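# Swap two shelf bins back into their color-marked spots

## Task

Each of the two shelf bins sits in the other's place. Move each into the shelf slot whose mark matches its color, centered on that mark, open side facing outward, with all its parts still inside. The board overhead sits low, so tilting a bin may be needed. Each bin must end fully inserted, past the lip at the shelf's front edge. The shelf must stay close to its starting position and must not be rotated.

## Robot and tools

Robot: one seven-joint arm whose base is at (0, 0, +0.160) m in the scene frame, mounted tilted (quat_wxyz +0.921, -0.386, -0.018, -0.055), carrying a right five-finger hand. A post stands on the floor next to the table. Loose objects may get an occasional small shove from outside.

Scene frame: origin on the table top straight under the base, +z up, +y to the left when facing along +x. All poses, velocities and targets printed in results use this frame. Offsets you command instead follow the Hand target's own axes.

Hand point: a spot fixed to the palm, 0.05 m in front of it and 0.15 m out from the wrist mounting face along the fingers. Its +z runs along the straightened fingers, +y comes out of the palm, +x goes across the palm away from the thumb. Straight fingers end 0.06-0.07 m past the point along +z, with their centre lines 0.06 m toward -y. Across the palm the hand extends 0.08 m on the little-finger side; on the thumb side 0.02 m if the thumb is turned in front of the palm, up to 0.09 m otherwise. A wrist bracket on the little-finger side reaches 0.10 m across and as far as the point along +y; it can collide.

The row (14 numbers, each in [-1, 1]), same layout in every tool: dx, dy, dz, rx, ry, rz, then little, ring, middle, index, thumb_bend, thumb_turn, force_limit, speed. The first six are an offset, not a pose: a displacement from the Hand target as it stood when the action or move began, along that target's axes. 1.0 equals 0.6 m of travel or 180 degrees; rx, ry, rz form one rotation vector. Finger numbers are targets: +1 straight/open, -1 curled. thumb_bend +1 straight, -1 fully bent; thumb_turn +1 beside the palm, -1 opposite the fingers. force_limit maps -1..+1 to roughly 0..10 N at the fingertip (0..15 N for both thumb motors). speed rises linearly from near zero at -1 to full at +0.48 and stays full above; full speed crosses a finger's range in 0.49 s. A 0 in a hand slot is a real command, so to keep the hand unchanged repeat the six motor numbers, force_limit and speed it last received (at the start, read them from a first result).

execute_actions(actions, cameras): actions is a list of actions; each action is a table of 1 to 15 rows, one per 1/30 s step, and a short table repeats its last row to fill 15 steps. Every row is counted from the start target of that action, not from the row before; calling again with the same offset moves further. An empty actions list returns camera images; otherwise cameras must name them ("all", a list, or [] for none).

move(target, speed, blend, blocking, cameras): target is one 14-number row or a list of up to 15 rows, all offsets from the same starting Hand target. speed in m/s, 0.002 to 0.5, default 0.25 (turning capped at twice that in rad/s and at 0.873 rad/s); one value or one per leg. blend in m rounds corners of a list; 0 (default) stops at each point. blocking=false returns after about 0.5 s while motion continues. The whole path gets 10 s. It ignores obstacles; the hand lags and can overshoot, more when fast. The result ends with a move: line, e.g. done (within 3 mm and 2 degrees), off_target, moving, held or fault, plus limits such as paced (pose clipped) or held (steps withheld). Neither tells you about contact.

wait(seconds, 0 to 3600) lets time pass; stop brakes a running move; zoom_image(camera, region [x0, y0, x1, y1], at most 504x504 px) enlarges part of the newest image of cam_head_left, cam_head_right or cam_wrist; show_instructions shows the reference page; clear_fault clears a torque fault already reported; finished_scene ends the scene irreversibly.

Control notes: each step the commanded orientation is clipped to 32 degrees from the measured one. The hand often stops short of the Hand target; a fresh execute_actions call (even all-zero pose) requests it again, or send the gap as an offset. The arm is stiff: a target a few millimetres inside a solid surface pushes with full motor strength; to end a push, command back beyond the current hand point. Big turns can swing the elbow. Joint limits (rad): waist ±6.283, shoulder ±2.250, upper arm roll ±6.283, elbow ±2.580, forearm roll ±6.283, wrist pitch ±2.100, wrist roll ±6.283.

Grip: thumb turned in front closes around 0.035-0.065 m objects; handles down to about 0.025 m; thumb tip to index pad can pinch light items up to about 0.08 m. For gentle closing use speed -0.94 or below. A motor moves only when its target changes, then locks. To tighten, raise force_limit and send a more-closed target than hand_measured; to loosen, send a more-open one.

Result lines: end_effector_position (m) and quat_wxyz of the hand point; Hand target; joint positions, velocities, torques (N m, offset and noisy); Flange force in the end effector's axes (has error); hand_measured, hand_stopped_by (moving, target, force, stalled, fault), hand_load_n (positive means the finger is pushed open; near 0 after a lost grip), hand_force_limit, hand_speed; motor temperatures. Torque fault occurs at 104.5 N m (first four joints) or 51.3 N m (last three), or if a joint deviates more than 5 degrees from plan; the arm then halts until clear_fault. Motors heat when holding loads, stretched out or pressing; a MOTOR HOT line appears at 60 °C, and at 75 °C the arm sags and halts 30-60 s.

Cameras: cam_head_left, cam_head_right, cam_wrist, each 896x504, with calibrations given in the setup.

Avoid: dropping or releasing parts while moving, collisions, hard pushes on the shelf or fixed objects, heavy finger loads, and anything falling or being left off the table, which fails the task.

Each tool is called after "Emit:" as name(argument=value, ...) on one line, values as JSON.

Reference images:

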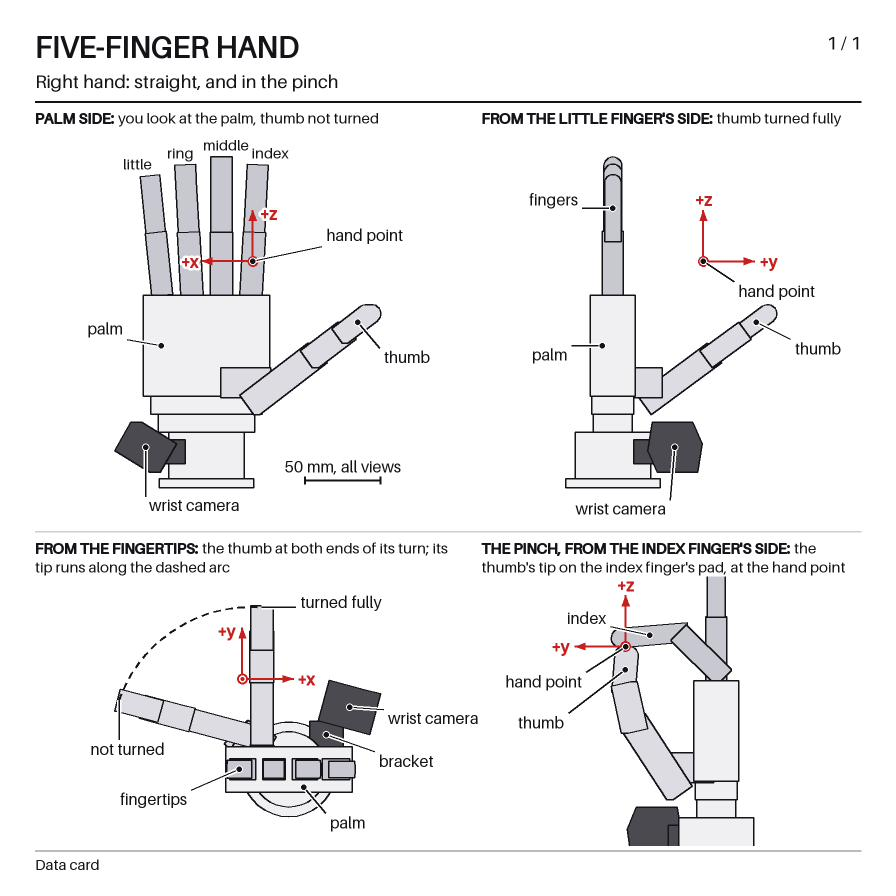

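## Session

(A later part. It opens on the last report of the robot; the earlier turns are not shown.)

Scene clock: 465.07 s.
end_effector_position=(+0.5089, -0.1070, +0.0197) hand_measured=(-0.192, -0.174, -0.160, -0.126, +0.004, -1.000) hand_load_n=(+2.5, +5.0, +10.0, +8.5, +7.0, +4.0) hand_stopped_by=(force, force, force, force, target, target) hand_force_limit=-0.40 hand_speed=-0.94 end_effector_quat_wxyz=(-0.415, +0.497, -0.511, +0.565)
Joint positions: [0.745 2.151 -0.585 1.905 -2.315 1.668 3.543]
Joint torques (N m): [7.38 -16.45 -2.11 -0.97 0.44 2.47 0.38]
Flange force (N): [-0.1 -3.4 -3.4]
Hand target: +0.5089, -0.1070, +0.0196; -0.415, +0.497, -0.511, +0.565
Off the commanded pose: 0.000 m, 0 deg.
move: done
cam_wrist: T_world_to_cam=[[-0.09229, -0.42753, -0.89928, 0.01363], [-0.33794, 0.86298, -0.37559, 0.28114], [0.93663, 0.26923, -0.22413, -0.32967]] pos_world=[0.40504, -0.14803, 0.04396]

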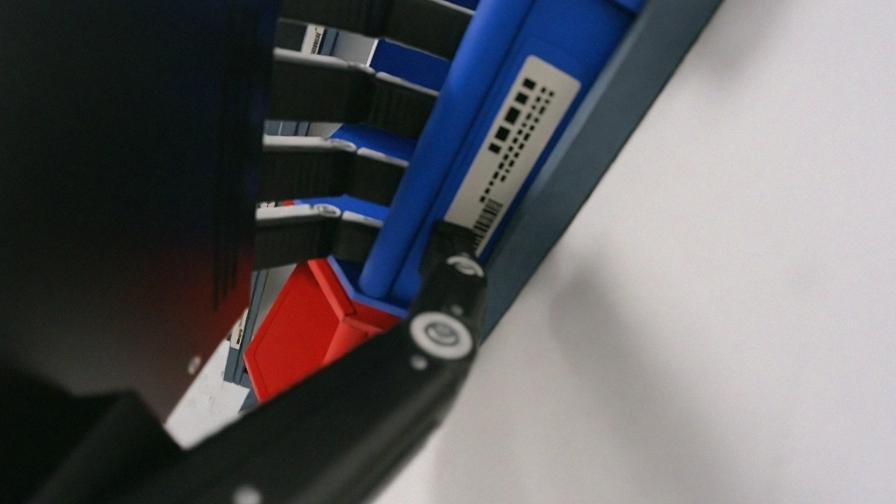

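Emit:
move(target=[0, 0, 0, 0, 0, 0, 0.15, 0.15, 0.15, 0.15, 0.0, -1, 0.2, -0.85], speed=0.01, cameras=["cam_wrist", "cam_head_left"])

Emit:
zoom_image(camera="cam_wrist", region=[240, 0, 740, 410])

Scene clock: 467.47 s.
end_effector_position=(+0.5088, -0.1069, +0.0195) hand_measured=(+0.150, +0.150, +0.150, +0.150, +0.000, -1.000) hand_load_n=(+0.0, +0.5, +0.0, +0.0, +0.0, +0.0) hand_stopped_by=(target, target, target, target, target, target) hand_force_limit=0.20 hand_speed=-0.85 end_effector_quat_wxyz=(-0.415, +0.497, -0.511, +0.565)
Joint positions: [0.745 2.151 -0.585 1.905 -2.315 1.668 3.543]
Joint torques (N m): [7.83 -16.34 -1.96 -0.23 0.49 2.58 0.01]
Flange force (N): [-0.7 -1.4 -1.3]
Hand target: +0.5089, -0.1070, +0.0196; -0.415, +0.497, -0.511, +0.565
Off the commanded pose: 0.000 m, 0 deg.
move: done
cam_wrist: T_world_to_cam=[[-0.09248, -0.42743, -0.89931, 0.01367], [-0.33807, 0.863, -0.37541, 0.28106], [0.93657, 0.26931, -0.22431, -0.32967]] pos_world=[0.40504, -0.14793, 0.04386]
Images, in order (width x height): cam_head_left 896x504, cam_wrist 896x504.

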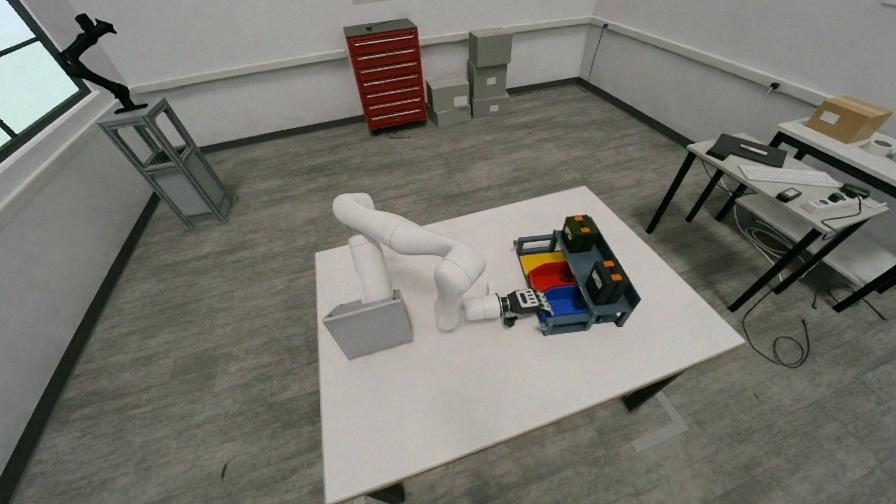

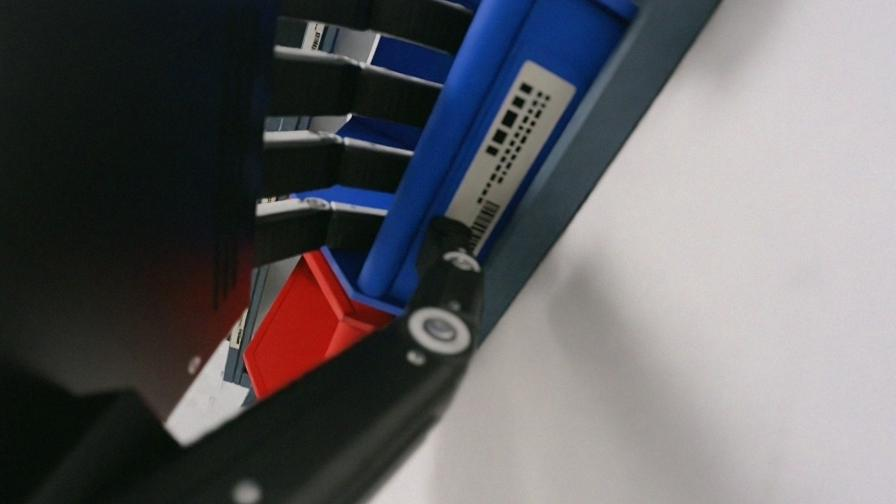

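Scaled by 1.008 from the camera's image (finer frame: 1280x720).

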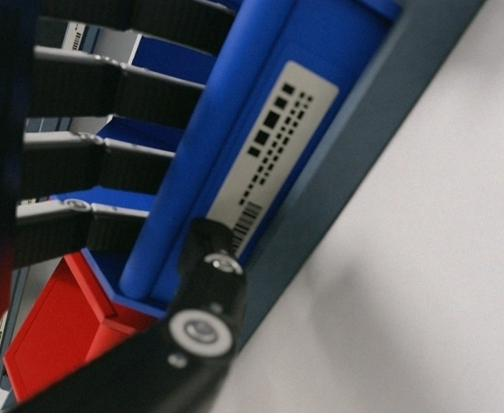

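Emit:
move(target=[[0, 0, 0, 0, 0, 0, 0.3, 0.3, 0.3, 0.3, 0.0, -1, 0.2, -0.5], [0, 0, -0.0117, 0, 0, 0, 0.3, 0.3, 0.3, 0.3, 0.0, -1, 0.2, -0.5], [0.022, -0.1652, -0.0147, 0, 0, 0, 0.3, 0.3, 0.3, 0.3, 0.0, -1, 0.2, -0.5]], speed=[0.02, 0.02, 0.05], cameras=["cam_wrist", "cam_head_left"])

Emit:
zoom_image(camera="cam_wrist", region=[440, 0, 896, 460])

Scene clock: 473.33 s.
end_effector_position=(+0.5019, -0.1053, +0.1197) hand_measured=(+0.300, +0.300, +0.300, +0.300, +0.000, -1.000) hand_load_n=(+0.0, +0.0, +0.0, +0.0, +0.0, +0.5) hand_stopped_by=(target, target, target, target, target, target) hand_force_limit=0.20 hand_speed=-0.50 end_effector_quat_wxyz=(-0.415, +0.497, -0.511, +0.565)
Joint positions: [0.884 1.928 -0.528 2.107 -2.332 1.631 3.504]
Joint torques (N m): [7.51 -15.94 -1.7 -0.63 0.29 2.62 0.05]
Flange force (N): [-0.7 -1.4 -1.0]
Hand target: +0.5019, -0.1053, +0.1198; -0.415, +0.497, -0.511, +0.565
Off the commanded pose: 0.000 m, 0 deg.
move: done
cam_wrist: T_world_to_cam=[[-0.09237, -0.42748, -0.89929, 0.10376], [-0.33804, 0.86298, -0.37549, 0.31493], [0.93659, 0.26932, -0.22421, -0.30109]] pos_world=[0.39804, -0.14633, 0.14406]
Images, in order (width x height): cam_head_left 896x504, cam_wrist 896x504.

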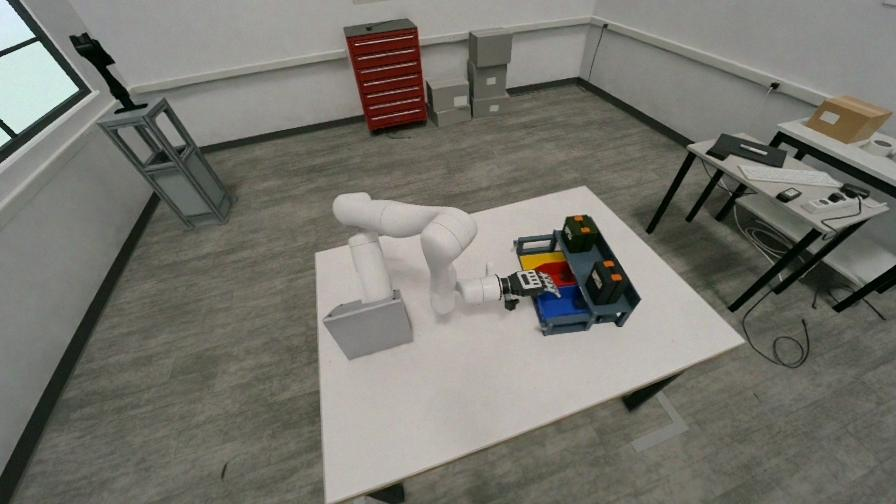

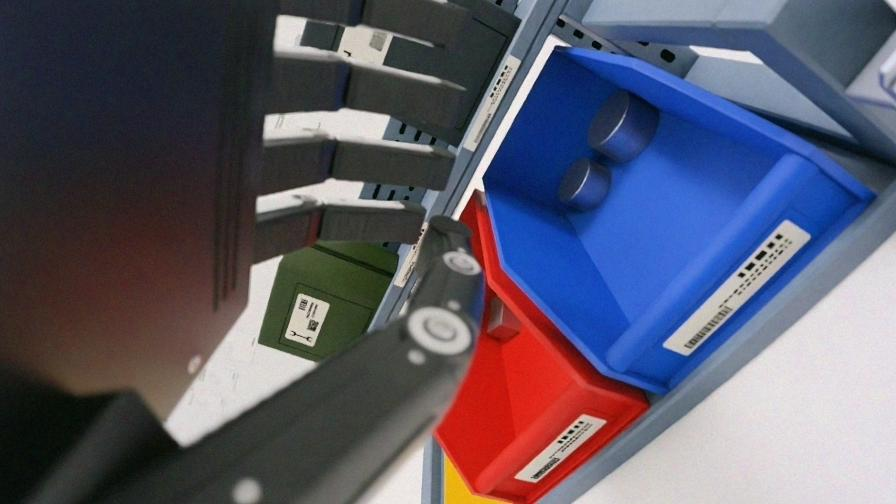

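Scaled by 1.096 from the camera's image (finer frame: 1280x720).

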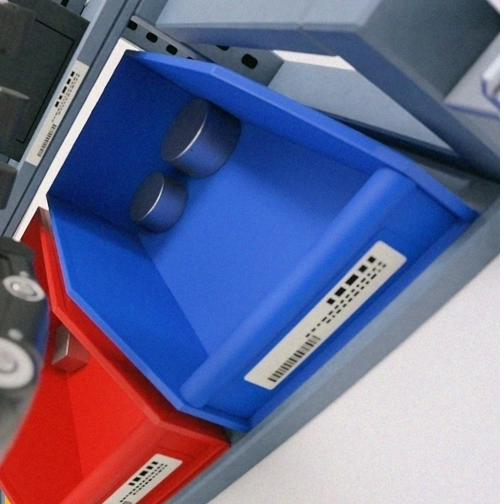

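Emit:
move(target=[0.1125, -0.2353, -0.1125, -0.2726, -0.0051, 0.0456, 0.3, 0.3, 0.3, 0.3, 0.0, -1, 0.2, -0.2], speed=0.2)

Emit:
move(target=[0, -0.0853, 0.028, -0.1739, 0.1739, 0.4778, 1, 1, 1, 1, 1, 1, 0.2, 0], speed=0.25, cameras=["cam_wrist", "cam_head_right"])

Scene clock: 481.37 s.
end_effector_position=(+0.4300, -0.1415, +0.2700) hand_measured=(+0.300, +0.300, +0.300, +0.300, +0.000, -1.000) hand_load_n=(+0.0, -0.5, +0.0, +0.0, +0.0, +0.0) hand_stopped_by=(target, target, target, target, target, target) hand_force_limit=0.20 hand_speed=-0.20 end_effector_quat_wxyz=(+0.214, -0.592, +0.729, -0.268)
Joint positions: [1.009 1.102 -0.328 1.764 -1.147 0.667 1.534]
Joint torques (N m): [7.72 -13.4 1.98 -8.3 -1.17 0.08 0.11]
Flange force (N): [-2.0 3.1 0.0]
Hand target: +0.4300, -0.1415, +0.2700; +0.214, -0.592, +0.729, -0.268
Off the commanded pose: 0.000 m, 0 deg.
move: done

Scene clock: 485.20 s.
end_effector_position=(+0.4790, -0.1517, +0.2901) hand_measured=(+1.000, +1.000, +1.000, +1.000, +1.000, +1.000) hand_load_n=(+0.0, +0.0, +0.0, +0.0, +0.0, +0.0) hand_stopped_by=(target, target, target, target, target, target) hand_force_limit=0.20 hand_speed=0.00 end_effector_quat_wxyz=(+0.000, +0.104, +0.995, -0.003)
Joint positions: [0.525 1.336 0.335 1.023 -0.824 1.554 -0.6]
Joint torques (N m): [12 -17.3 5.77 -6.07 -0.29 0.12 0.09]
Flange force (N): [2.5 0.9 1.5]
Hand target: +0.4790, -0.1518, +0.2901; +0.000, +0.104, +0.995, -0.003
Off the commanded pose: 0.000 m, 0 deg.
move: done
cam_wrist: T_world_to_cam=[[-0.10574, 0.99439, 0.00032, 0.19617], [0.87859, 0.09328, 0.46838, -0.53314], [0.46572, 0.04981, -0.88353, 0.1545]] pos_world=[0.4172, -0.15303, 0.38615]
Images, in order (width x height): cam_head_right 896x504, cam_wrist 896x504.

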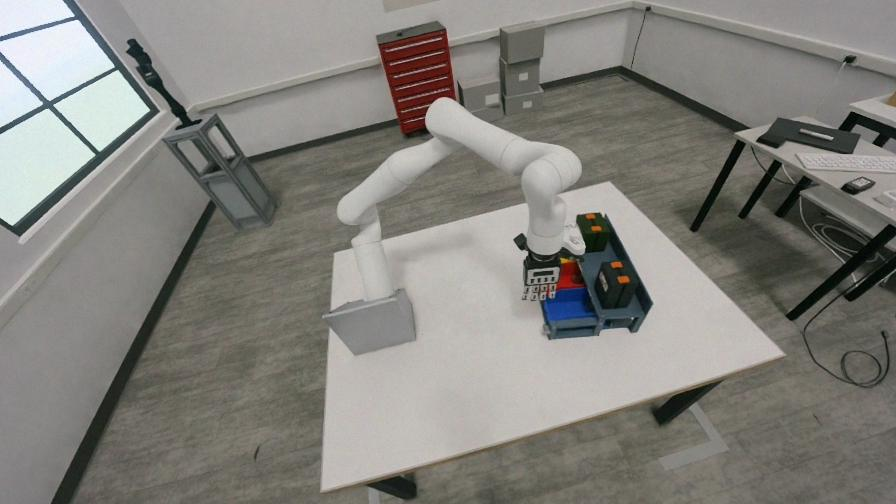

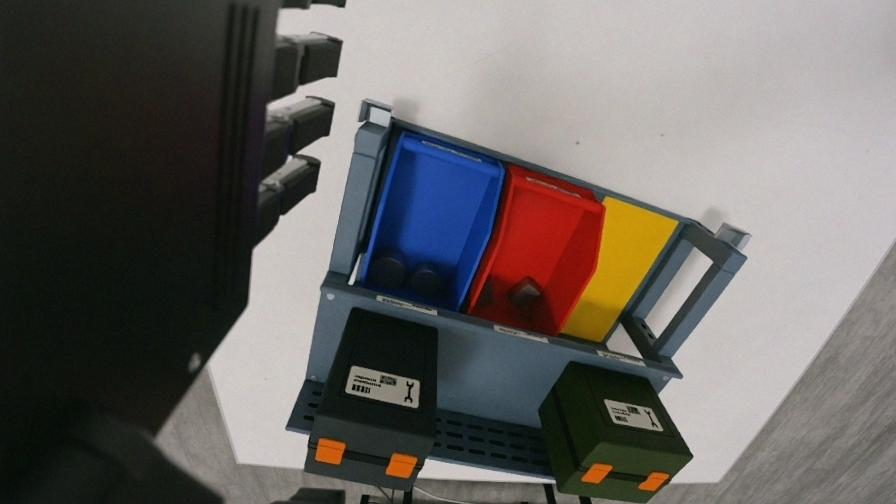

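Emit:
zoom_image(camera="cam_wrist", region=[340, 90, 560, 340])

Emit:
zoom_image(camera="cam_wrist", region=[460, 130, 760, 380])

Scaled by 2.016 from the camera's image (finer frame: 1280x720).

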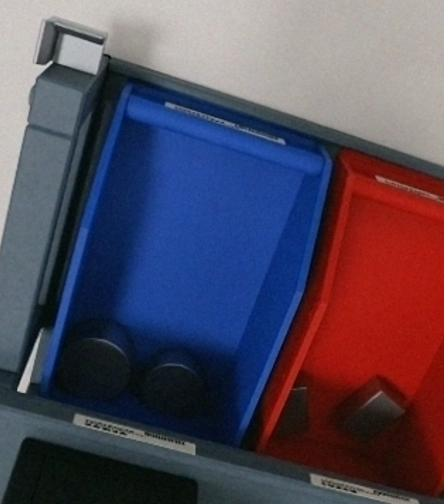

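Scaled by 1.680 from the camera's image (finer frame: 1280x720).

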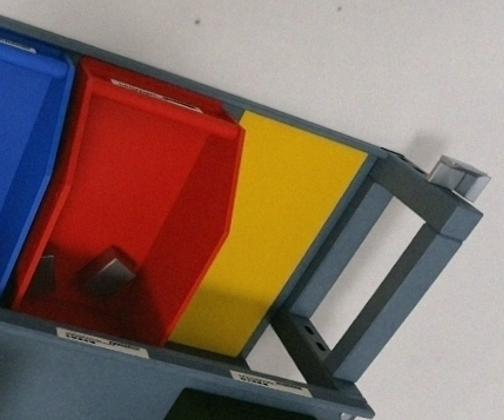

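Emit:
zoom_image(camera="cam_wrist", region=[380, 110, 520, 210])

Emit:
zoom_image(camera="cam_wrist", region=[490, 150, 630, 250])

Scaled by 3.600 from the camera's image (finer frame: 1280x720).

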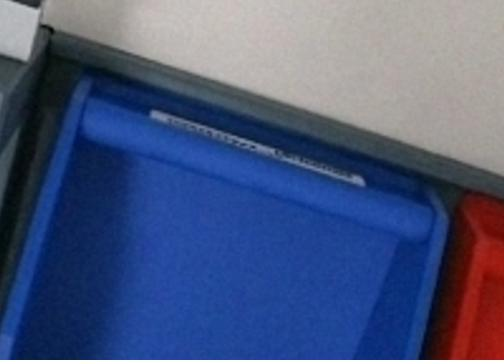

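Scaled by 3.600 from the camera's image (finer frame: 1280x720).

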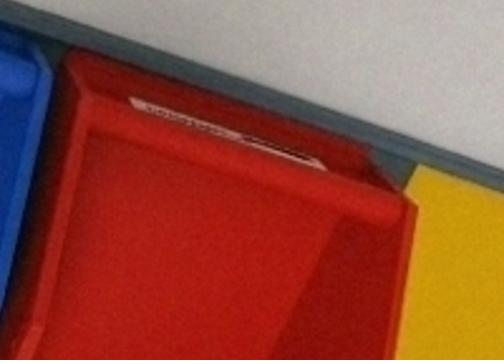

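Emit:
move(target=[[0, 0.1287, 0.2333, 0, 0, 0, 1, 1, 1, 1, 1, -1, 0.2, 0], [0, 0.1287, 0.3452, 0, 0, 0, 1, 1, 1, 1, 1, -1, 0.2, 0]], speed=[0.15, 0.06], cameras=["cam_wrist", "cam_head_right"])

Emit:
zoom_image(camera="cam_head_right", region=[500, 220, 640, 340])

Scene clock: 516.70 s.
end_effector_position=(+0.4949, -0.0773, +0.0825) hand_measured=(+1.000, +1.000, +1.000, +1.000, +1.000, -1.000) hand_load_n=(+0.0, +0.0, +0.0, +0.0, +0.0, +0.0) hand_stopped_by=(target, target, target, target, target, target) hand_force_limit=0.20 hand_speed=0.00 end_effector_quat_wxyz=(+0.000, +0.104, +0.995, -0.003)
Joint positions: [0.257 1.358 0.186 1.434 -1.032 1.109 -0.479]
Joint torques (N m): [13.12 -15.85 7.03 -4.52 -0.25 0.13 0.12]
Flange force (N): [3.2 1.0 0.8]
Hand target: +0.4949, -0.0773, +0.0825; +0.000, +0.104, +0.995, -0.003
Off the commanded pose: 0.000 m, 0 deg.
move: done
cam_wrist: T_world_to_cam=[[-0.10574, 0.99439, 0.00033, 0.12393], [0.87863, 0.09327, 0.4683, -0.45687], [0.46564, 0.04981, -0.88357, -0.0399]] pos_world=[0.4331, -0.07863, 0.17865]
Images, in order (width x height): cam_head_right 896x504, cam_wrist 896x504.

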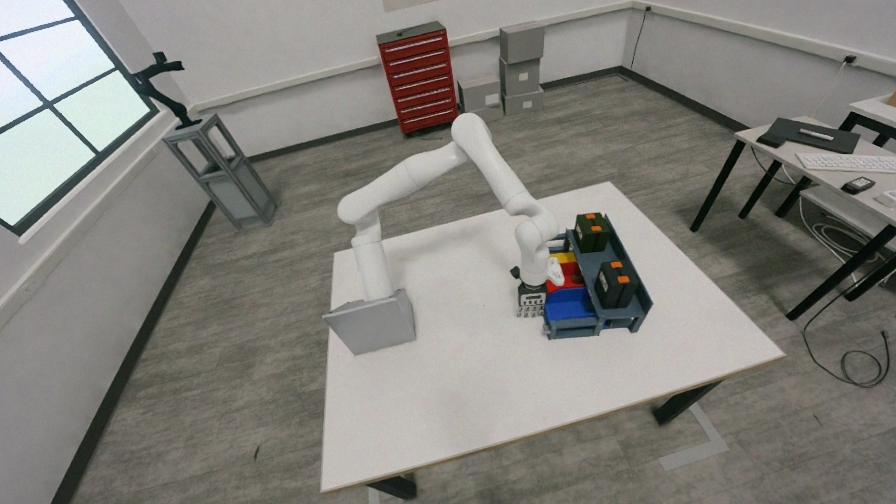

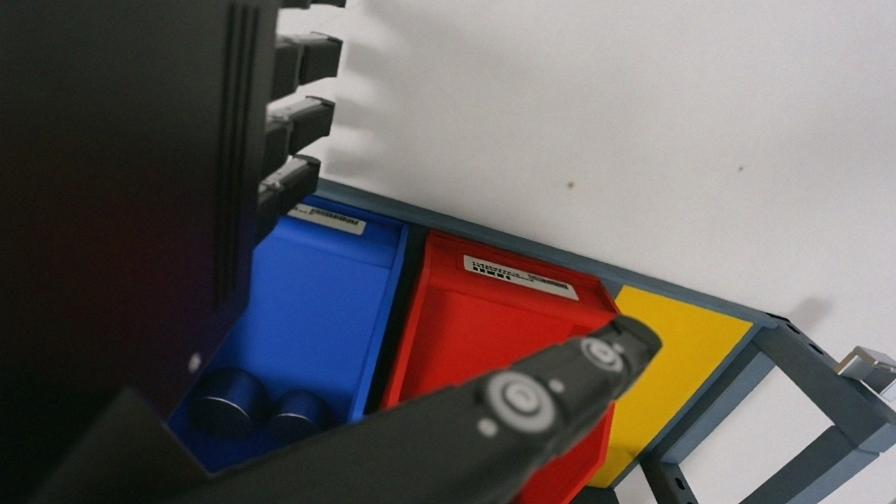

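Scaled by 3.600 from the camera's image (finer frame: 1280x720).

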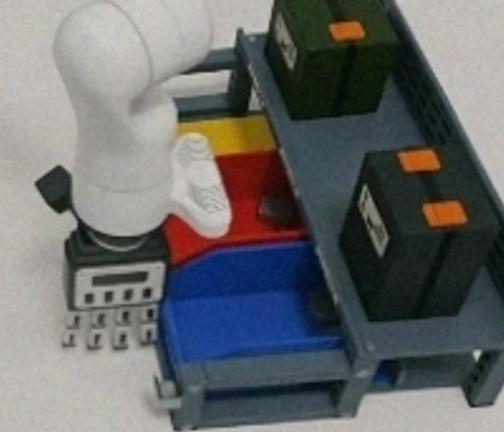

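Emit:
move(target=[-0.0133, 0, 0, 0, 0, 0, 1, 1, 1, 1, 1, -1, 0.2, 0], speed=0.02, cameras=["cam_head_left", "cam_wrist"])

Scene clock: 522.73 s.
end_effector_position=(+0.5027, -0.0789, +0.0825) hand_measured=(+1.000, +1.000, +1.000, +1.000, +1.000, -1.000) hand_load_n=(+0.0, +0.0, +0.0, +0.0, +0.0, +0.0) hand_stopped_by=(target, target, target, target, target, target) hand_force_limit=0.20 hand_speed=0.00 end_effector_quat_wxyz=(+0.000, +0.104, +0.995, -0.003)
Joint positions: [0.253 1.367 0.188 1.403 -1.028 1.122 -0.501]
Joint torques (N m): [13.27 -15.91 7.04 -4.53 -0.28 0.16 0.09]
Flange force (N): [3.3 1.1 0.7]
Hand target: +0.5027, -0.0789, +0.0825; +0.000, +0.104, +0.995, -0.003
Off the commanded pose: 0.000 m, 0 deg.
move: done
cam_wrist: T_world_to_cam=[[-0.10574, 0.99439, 0.00033, 0.12634], [0.87863, 0.09327, 0.4683, -0.46357], [0.46564, 0.04981, -0.88357, -0.04345]] pos_world=[0.4409, -0.08023, 0.17865]

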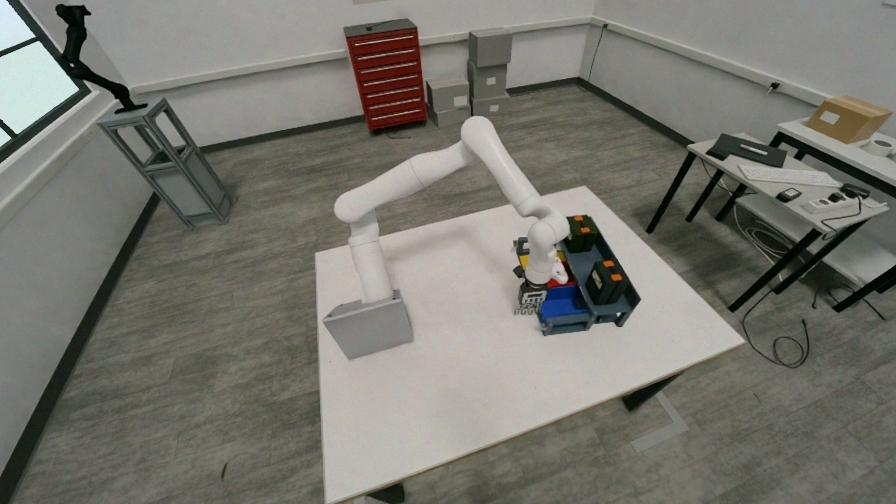

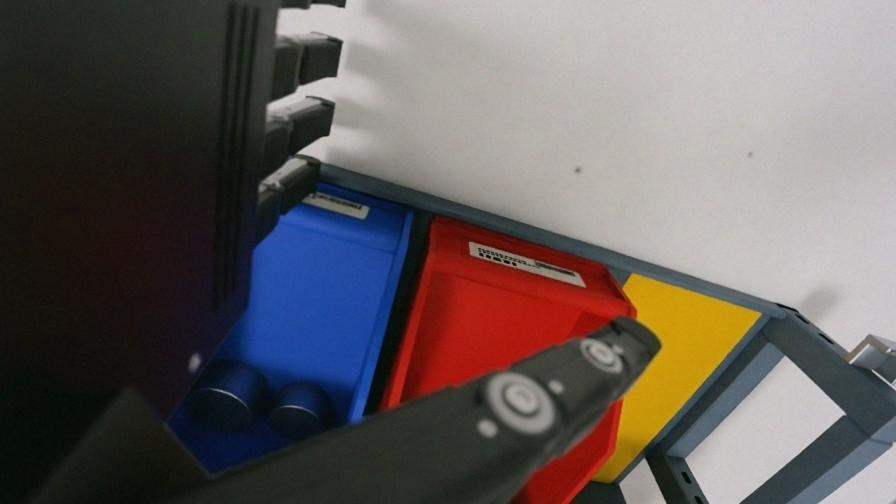

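Emit:
move(target=[-0.007, 0, 0, 0, 0, 0, 1, 1, 1, 1, 1, -1, 0.2, 0], speed=0.01, cameras=["cam_wrist"])

Emit:
zoom_image(camera="cam_wrist", region=[180, 100, 640, 360])

Scene clock: 524.30 s.
end_effector_position=(+0.5068, -0.0798, +0.0825) hand_measured=(+1.000, +1.000, +1.000, +1.000, +1.000, -1.000) hand_load_n=(+0.0, +0.0, +0.0, +0.0, +0.0, +0.0) hand_stopped_by=(target, target, target, target, target, target) hand_force_limit=0.20 hand_speed=0.00 end_effector_quat_wxyz=(+0.000, +0.104, +0.995, -0.003)
Joint positions: [0.25 1.372 0.19 1.387 -1.027 1.128 -0.512]
Joint torques (N m): [13.43 -16.69 6.89 -5.51 -0.74 -0.19 0.08]
Flange force (N): [5.6 1.2 0.7]
Hand target: +0.5068, -0.0798, +0.0825; +0.000, +0.104, +0.995, -0.003
Off the commanded pose: 0.000 m, 0 deg.
move: done
cam_wrist: T_world_to_cam=[[-0.10565, 0.9944, 0.00038, 0.12762], [0.87864, 0.09317, 0.4683, -0.4671], [0.46564, 0.04981, -0.88357, -0.04532]] pos_world=[0.445, -0.08113, 0.17865]

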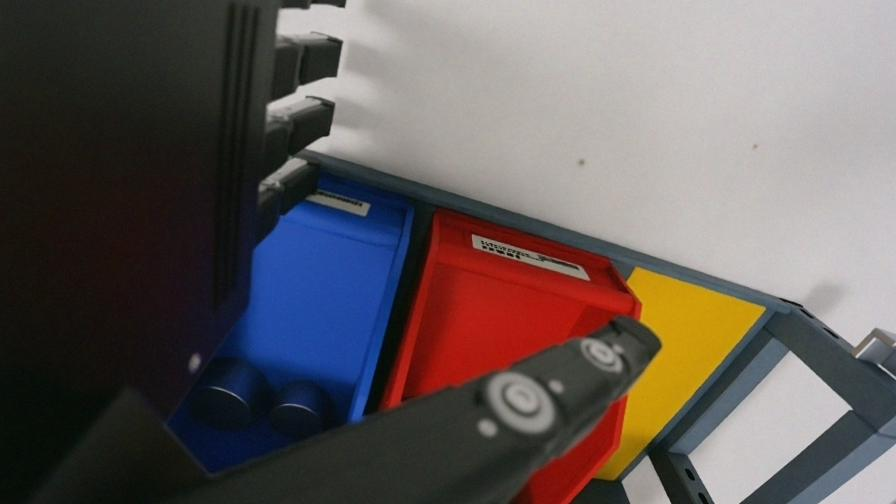

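Scaled by 1.096 from the camera's image (finer frame: 1280x720).

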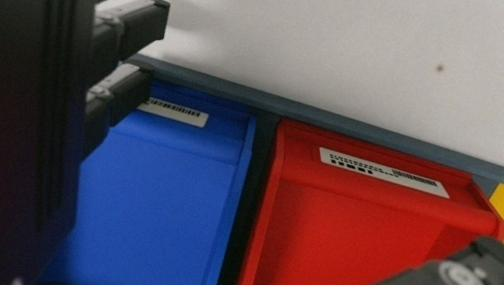

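Emit:
move(target=[-0.0067, 0, 0, 0, 0, 0, 1, 1, 1, 1, 1, -1, 0.2, 0], speed=0.01, cameras=["cam_wrist"])

Emit:
zoom_image(camera="cam_wrist", region=[180, 100, 640, 360])

Scene clock: 526.63 s.
end_effector_position=(+0.5108, -0.0807, +0.0825) hand_measured=(+1.000, +1.000, +1.000, +1.000, +1.000, -1.000) hand_load_n=(+0.0, +0.0, +0.0, +0.0, +0.0, +0.0) hand_stopped_by=(target, target, target, target, target, target) hand_force_limit=0.20 hand_speed=0.00 end_effector_quat_wxyz=(+0.000, +0.104, +0.995, -0.003)
Joint positions: [0.248 1.377 0.191 1.37 -1.025 1.135 -0.523]
Joint torques (N m): [13.57 -16.76 6.84 -5.48 -0.77 -0.24 0.08]
Flange force (N): [5.3 1.2 0.5]
Hand target: +0.5108, -0.0807, +0.0825; +0.000, +0.104, +0.995, -0.003
Off the commanded pose: 0.000 m, 0 deg.
move: done
cam_wrist: T_world_to_cam=[[-0.10574, 0.99439, 0.00033, 0.12889], [0.87863, 0.09327, 0.4683, -0.47053], [0.46564, 0.04981, -0.88357, -0.04714]] pos_world=[0.449, -0.08193, 0.17865]

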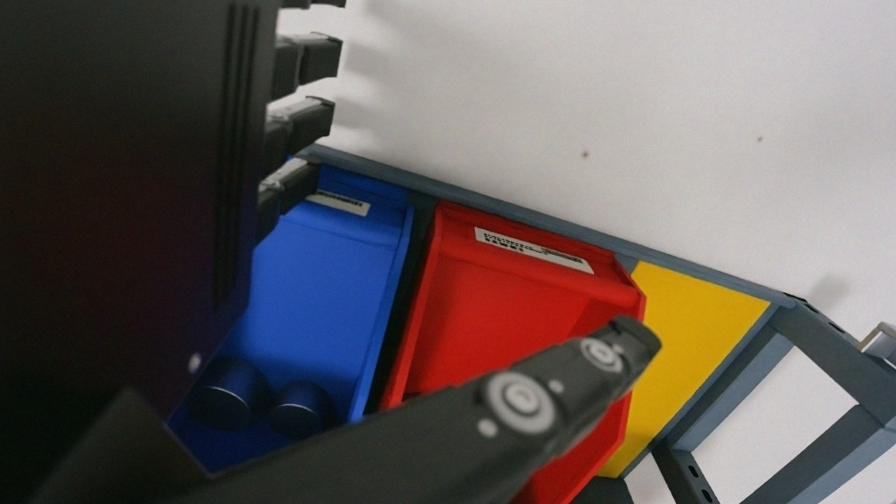

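Scaled by 1.096 from the camera's image (finer frame: 1280x720).

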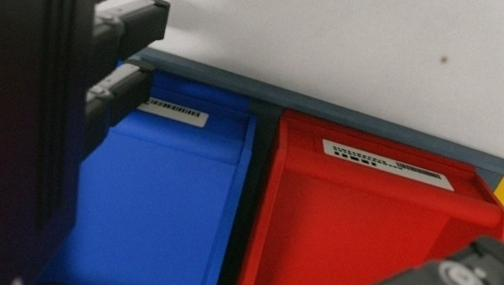

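Emit:
move(target=[[0.030, 0, 0, 0, 0, 0, 1, 1, 1, 1, 1, -1, 0.2, 0], [0.030, 0, -0.04, 0, 0, 0, 1, 1, 1, 1, 1, -1, 0.2, 0], [0.030, 0.1897, -0.04, 0, 0, 0, 1, 1, 1, 1, 1, -1, 0.2, 0], [0.030, 0.1897, 0, 0, 0, 0, 1, 1, 1, 1, 1, -1, 0.2, 0]], speed=[0.04, 0.05, 0.06, 0.05], blend=[0.005, 0.01, 0.01, 0], cameras=["cam_wrist", "cam_head_left"])

Emit:
zoom_image(camera="cam_wrist", region=[180, 60, 640, 320])

Scene clock: 535.03 s.
end_effector_position=(+0.5168, +0.0344, +0.0820) hand_measured=(+1.000, +1.000, +1.000, +1.000, +1.000, -1.000) hand_load_n=(+0.0, +0.0, +0.0, +0.0, -0.5, +0.0) hand_stopped_by=(target, target, target, target, target, target) hand_force_limit=0.20 hand_speed=0.00 end_effector_quat_wxyz=(+0.000, +0.104, +0.995, -0.003)
Joint positions: [0.114 1.165 0.156 1.591 -1.083 1.069 -0.579]
Joint torques (N m): [13.36 -14.41 7.07 -4.16 -0.29 0.13 0.09]
Flange force (N): [3.2 0.1 0.6]
Hand target: +0.5168, +0.0344, +0.0819; +0.000, +0.104, +0.995, -0.003
Off the commanded pose: 0.000 m, 0 deg.
move: done
cam_wrist: T_world_to_cam=[[-0.10574, 0.99439, 0.00032, 0.01506], [0.87859, 0.09328, 0.46838, -0.48616], [0.46572, 0.04981, -0.88353, -0.05619]] pos_world=[0.4549, 0.03317, 0.17805]
Images, in order (width x height): cam_head_left 896x504, cam_wrist 896x504.

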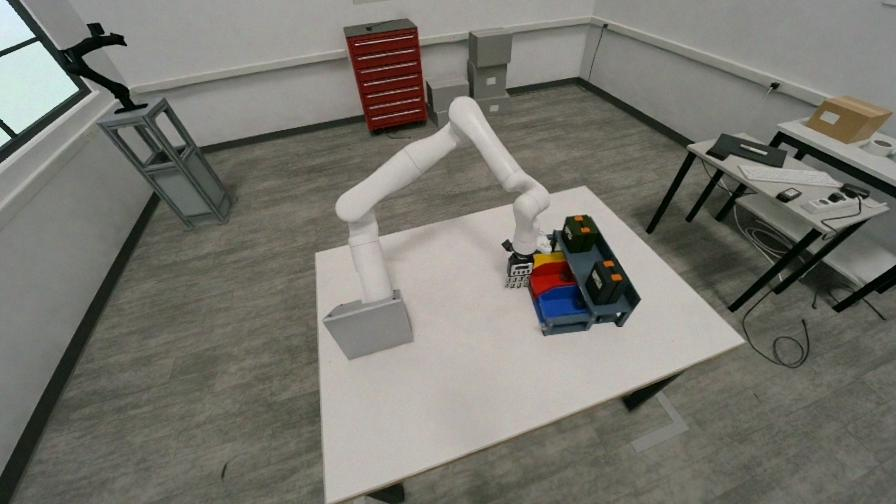

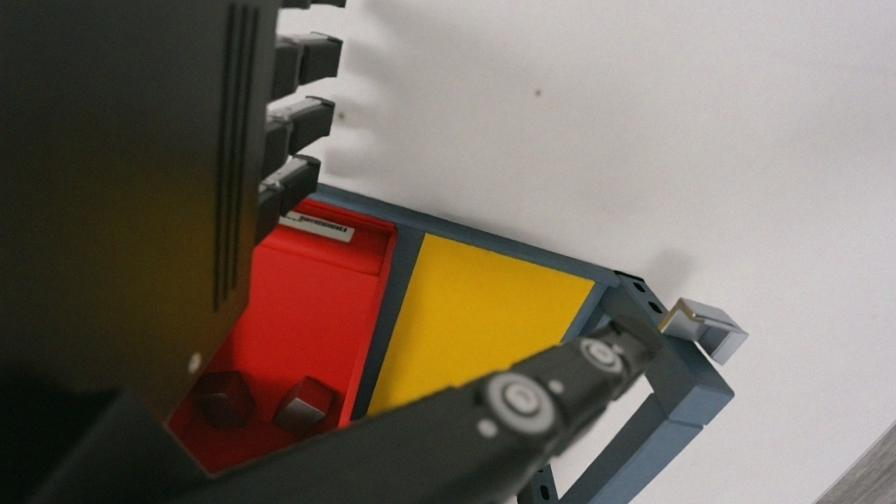

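Scaled by 1.096 from the camera's image (finer frame: 1280x720).

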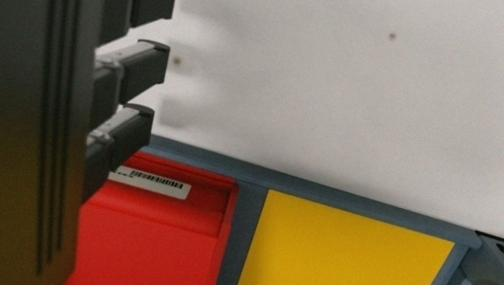

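Emit:
move(target=[-0.0193, 0, 0, 0, 0, 0, 1, 1, 1, 1, 1, -1, 0.2, 0], speed=0.015, cameras=["cam_wrist"])

Emit:
move(target=[-0.0067, 0, 0, 0, 0, 0, 1, 1, 1, 1, 1, -1, 0.2, 0], speed=0.01, cameras=["cam_wrist"])

Scene clock: 537.63 s.
end_effector_position=(+0.5281, +0.0320, +0.0819) hand_measured=(+1.000, +1.000, +1.000, +1.000, +1.000, -1.000) hand_load_n=(+0.0, +0.0, +0.0, +0.0, +0.0, +0.0) hand_stopped_by=(target, target, target, target, target, target) hand_force_limit=0.20 hand_speed=0.00 end_effector_quat_wxyz=(+0.000, +0.104, +0.995, -0.003)
Joint positions: [0.109 1.179 0.161 1.546 -1.075 1.086 -0.609]
Joint torques (N m): [13.68 -14.63 7.1 -4.09 -0.25 0.11 0.11]
Flange force (N): [2.7 0.1 0.6]
Hand target: +0.5281, +0.0320, +0.0819; +0.000, +0.104, +0.995, -0.003
Off the commanded pose: 0.000 m, 0 deg.
move: done
cam_wrist: T_world_to_cam=[[-0.10574, 0.99439, 0.00033, 0.01865], [0.87865, 0.09327, 0.46826, -0.49596], [0.4656, 0.0498, -0.88359, -0.06132]] pos_world=[0.4663, 0.03077, 0.17805]

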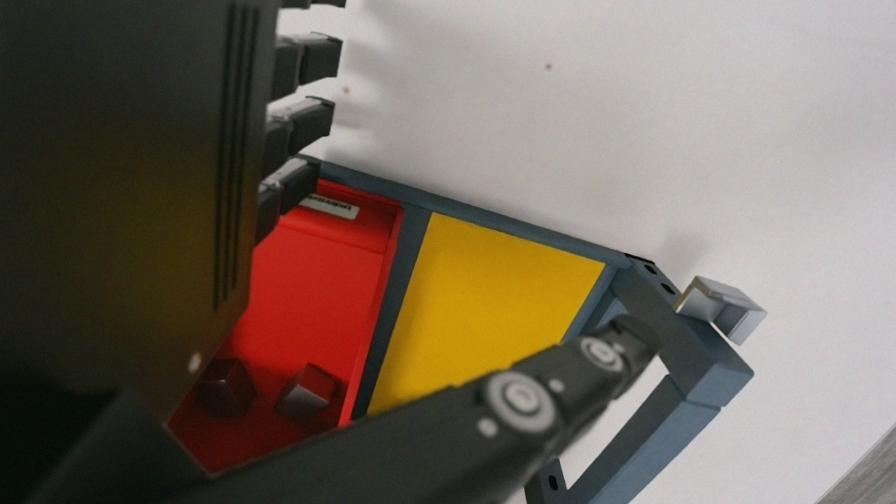

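Scene clock: 538.30 s.
end_effector_position=(+0.5320, +0.0312, +0.0819) hand_measured=(+1.000, +1.000, +1.000, +1.000, +1.000, -1.000) hand_load_n=(+0.0, +0.0, +0.0, +0.0, +0.0, +0.0) hand_stopped_by=(target, target, target, target, target, target) hand_force_limit=0.20 hand_speed=0.00 end_effector_quat_wxyz=(+0.000, +0.104, +0.995, -0.003)
Joint positions: [0.107 1.184 0.162 1.53 -1.073 1.092 -0.619]
Joint torques (N m): [13.91 -15.07 7.24 -4.71 -0.53 -0.13 0.12]
Flange force (N): [4.0 0.2 0.7]
Hand target: +0.5320, +0.0312, +0.0819; +0.000, +0.104, +0.995, -0.003
Off the commanded pose: 0.000 m, 0 deg.
move: done
cam_wrist: T_world_to_cam=[[-0.10565, 0.9944, 0.00038, 0.01991], [0.87867, 0.09317, 0.46826, -0.49931], [0.4656, 0.0498, -0.88359, -0.06309]] pos_world=[0.4702, 0.02987, 0.17805]

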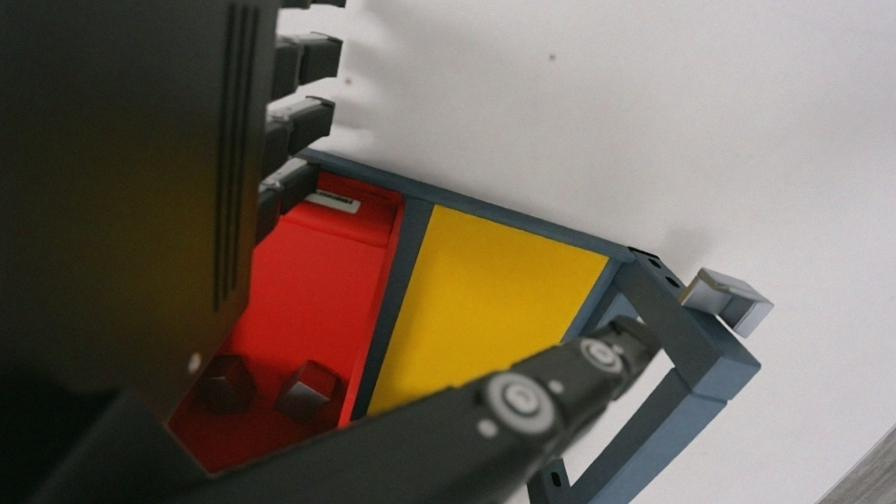

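Emit:
move(target=[-0.0067, 0, 0, 0, 0, 0, 1, 1, 1, 1, 1, -1, 0.2, 0], speed=0.01, cameras=["cam_wrist"])

Emit:
zoom_image(camera="cam_wrist", region=[180, 60, 640, 320])

Scene clock: 540.73 s.
end_effector_position=(+0.5359, +0.0304, +0.0820) hand_measured=(+1.000, +1.000, +1.000, +1.000, +1.000, -1.000) hand_load_n=(+0.0, +0.0, +0.0, +0.0, +0.0, +0.0) hand_stopped_by=(target, target, target, target, target, target) hand_force_limit=0.20 hand_speed=0.00 end_effector_quat_wxyz=(+0.000, +0.104, +0.995, -0.003)
Joint positions: [0.106 1.19 0.164 1.514 -1.07 1.098 -0.63]
Joint torques (N m): [14.05 -15.16 7.18 -4.76 -0.58 -0.14 0.14]
Flange force (N): [4.0 0.3 0.6]
Hand target: +0.5360, +0.0304, +0.0820; +0.000, +0.104, +0.995, -0.003
Off the commanded pose: 0.000 m, 0 deg.
move: done
cam_wrist: T_world_to_cam=[[-0.10574, 0.99439, 0.00033, 0.02117], [0.87863, 0.09327, 0.4683, -0.50265], [0.46564, 0.04981, -0.88357, -0.06489]] pos_world=[0.4741, 0.02907, 0.17805]

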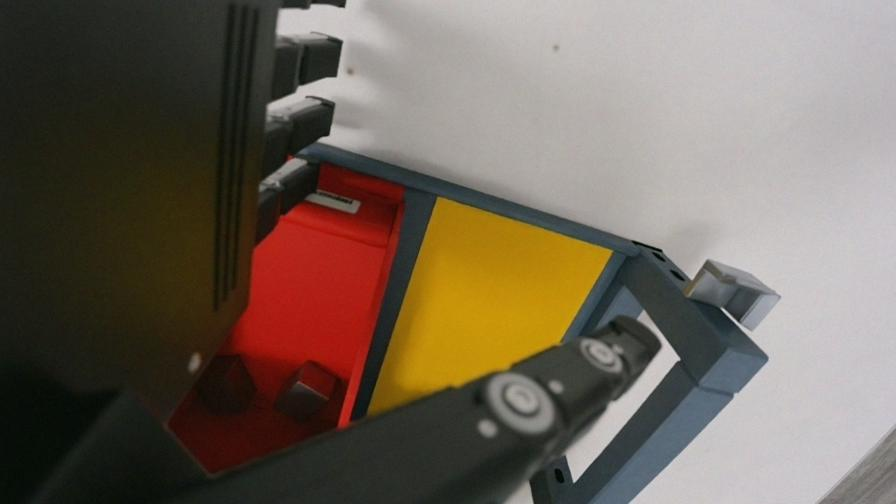

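Scaled by 1.096 from the camera's image (finer frame: 1280x720).

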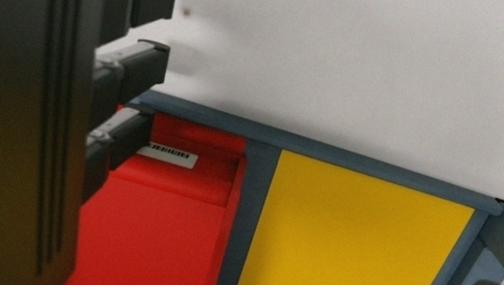

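Emit:
move(target=[[0.030, 0, 0, 0, 0, 0, 1, 1, 1, 1, 1, -1, 0.2, 0], [0.030, 0, -0.1, 0, 0, 0, 1, 1, 1, 1, 1, -1, 0.2, 0], [0.030, -0.3177, -0.347, 0, 0, 0, 1, 1, 1, 1, 1, 1, 0.2, 0]], speed=[0.04, 0.08, 0.12], blend=[0.005, 0.02, 0], cameras=["all"])

Emit:
zoom_image(camera="cam_wrist", region=[200, 0, 704, 504])

Scene clock: 548.63 s.
end_effector_position=(+0.4788, -0.1513, +0.2911) hand_measured=(+1.000, +1.000, +1.000, +1.000, +1.000, +1.000) hand_load_n=(+0.5, +0.0, +0.0, +0.0, +0.0, +0.0) hand_stopped_by=(target, target, target, target, target, target) hand_force_limit=0.20 hand_speed=0.00 end_effector_quat_wxyz=(+0.000, +0.104, +0.995, -0.003)
Joint positions: [0.53 1.333 0.326 1.022 -0.815 1.552 -0.605]
Joint torques (N m): [12 -17.23 5.79 -6.33 -0.24 0.12 0.11]
Flange force (N): [3.5 1.7 2.0]
Hand target: +0.4789, -0.1513, +0.2911; +0.000, +0.104, +0.995, -0.003
Off the commanded pose: 0.000 m, 0 deg.
move: done
cam_wrist: T_world_to_cam=[[-0.10565, 0.9944, 0.00038, 0.19559], [0.87867, 0.09317, 0.46826, -0.53353], [0.4656, 0.0498, -0.88359, 0.15562]] pos_world=[0.417, -0.15253, 0.38725]

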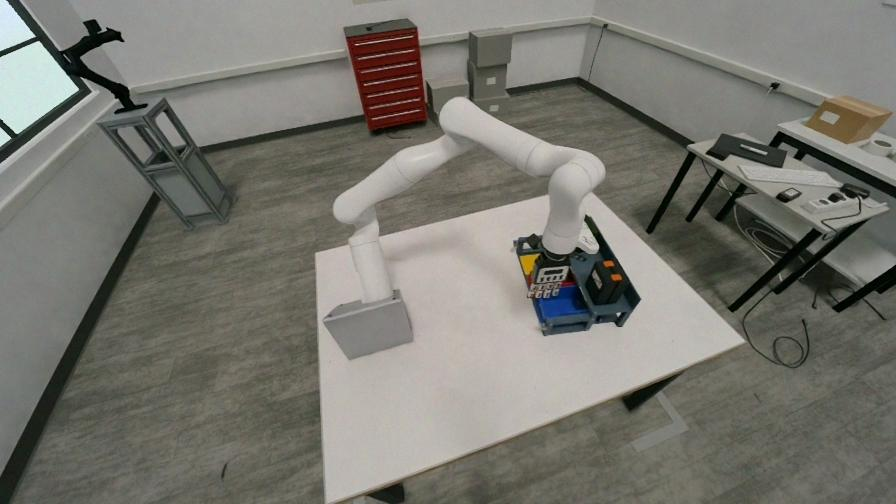

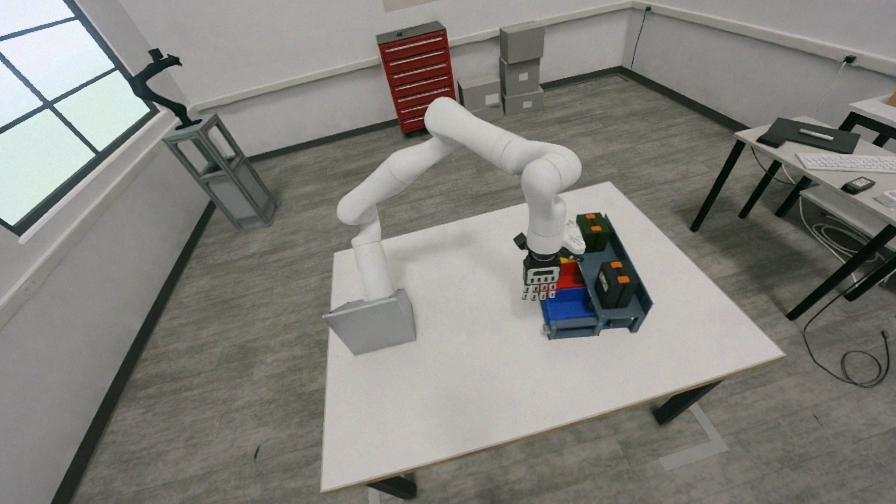

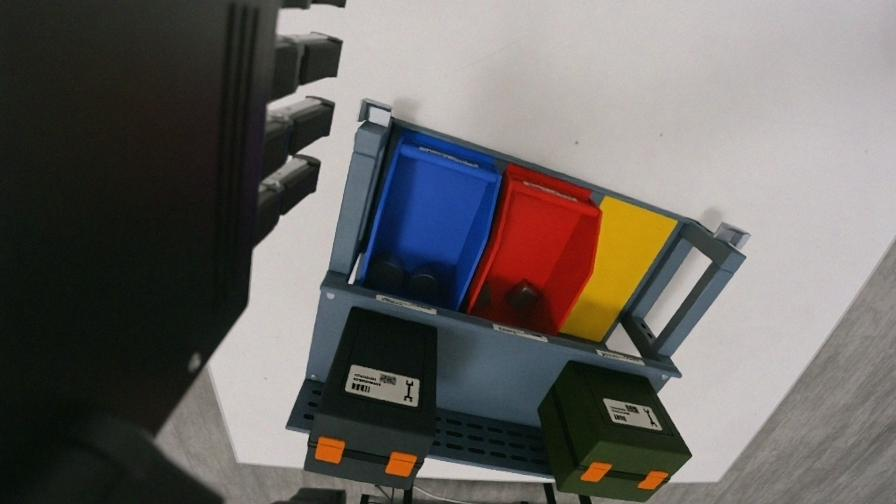

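Scaled by 1.000.

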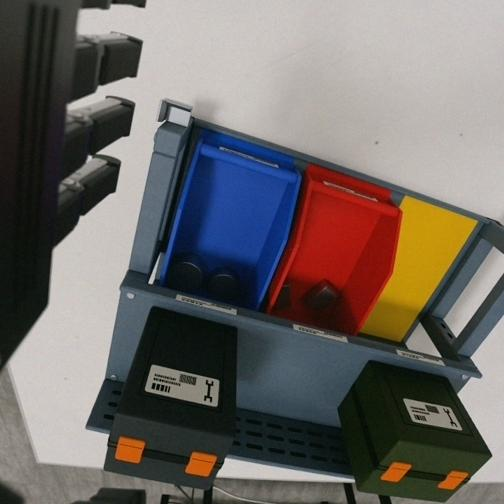

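Emit:
zoom_image(camera="cam_wrist", region=[360, 100, 620, 240])

Emit:
zoom_image(camera="cam_wrist", region=[340, 220, 640, 380])

Scaled by 1.938 from the camera's image (finer frame: 1280x720).

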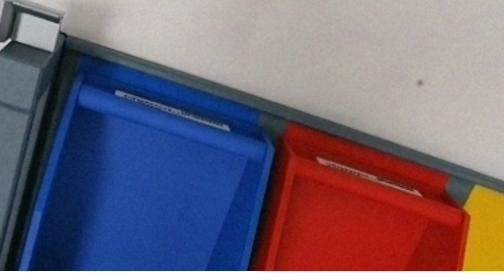

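Scaled by 1.680 from the camera's image (finer frame: 1280x720).

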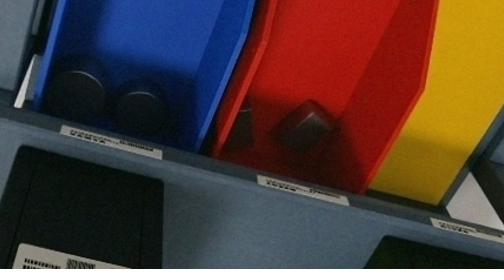

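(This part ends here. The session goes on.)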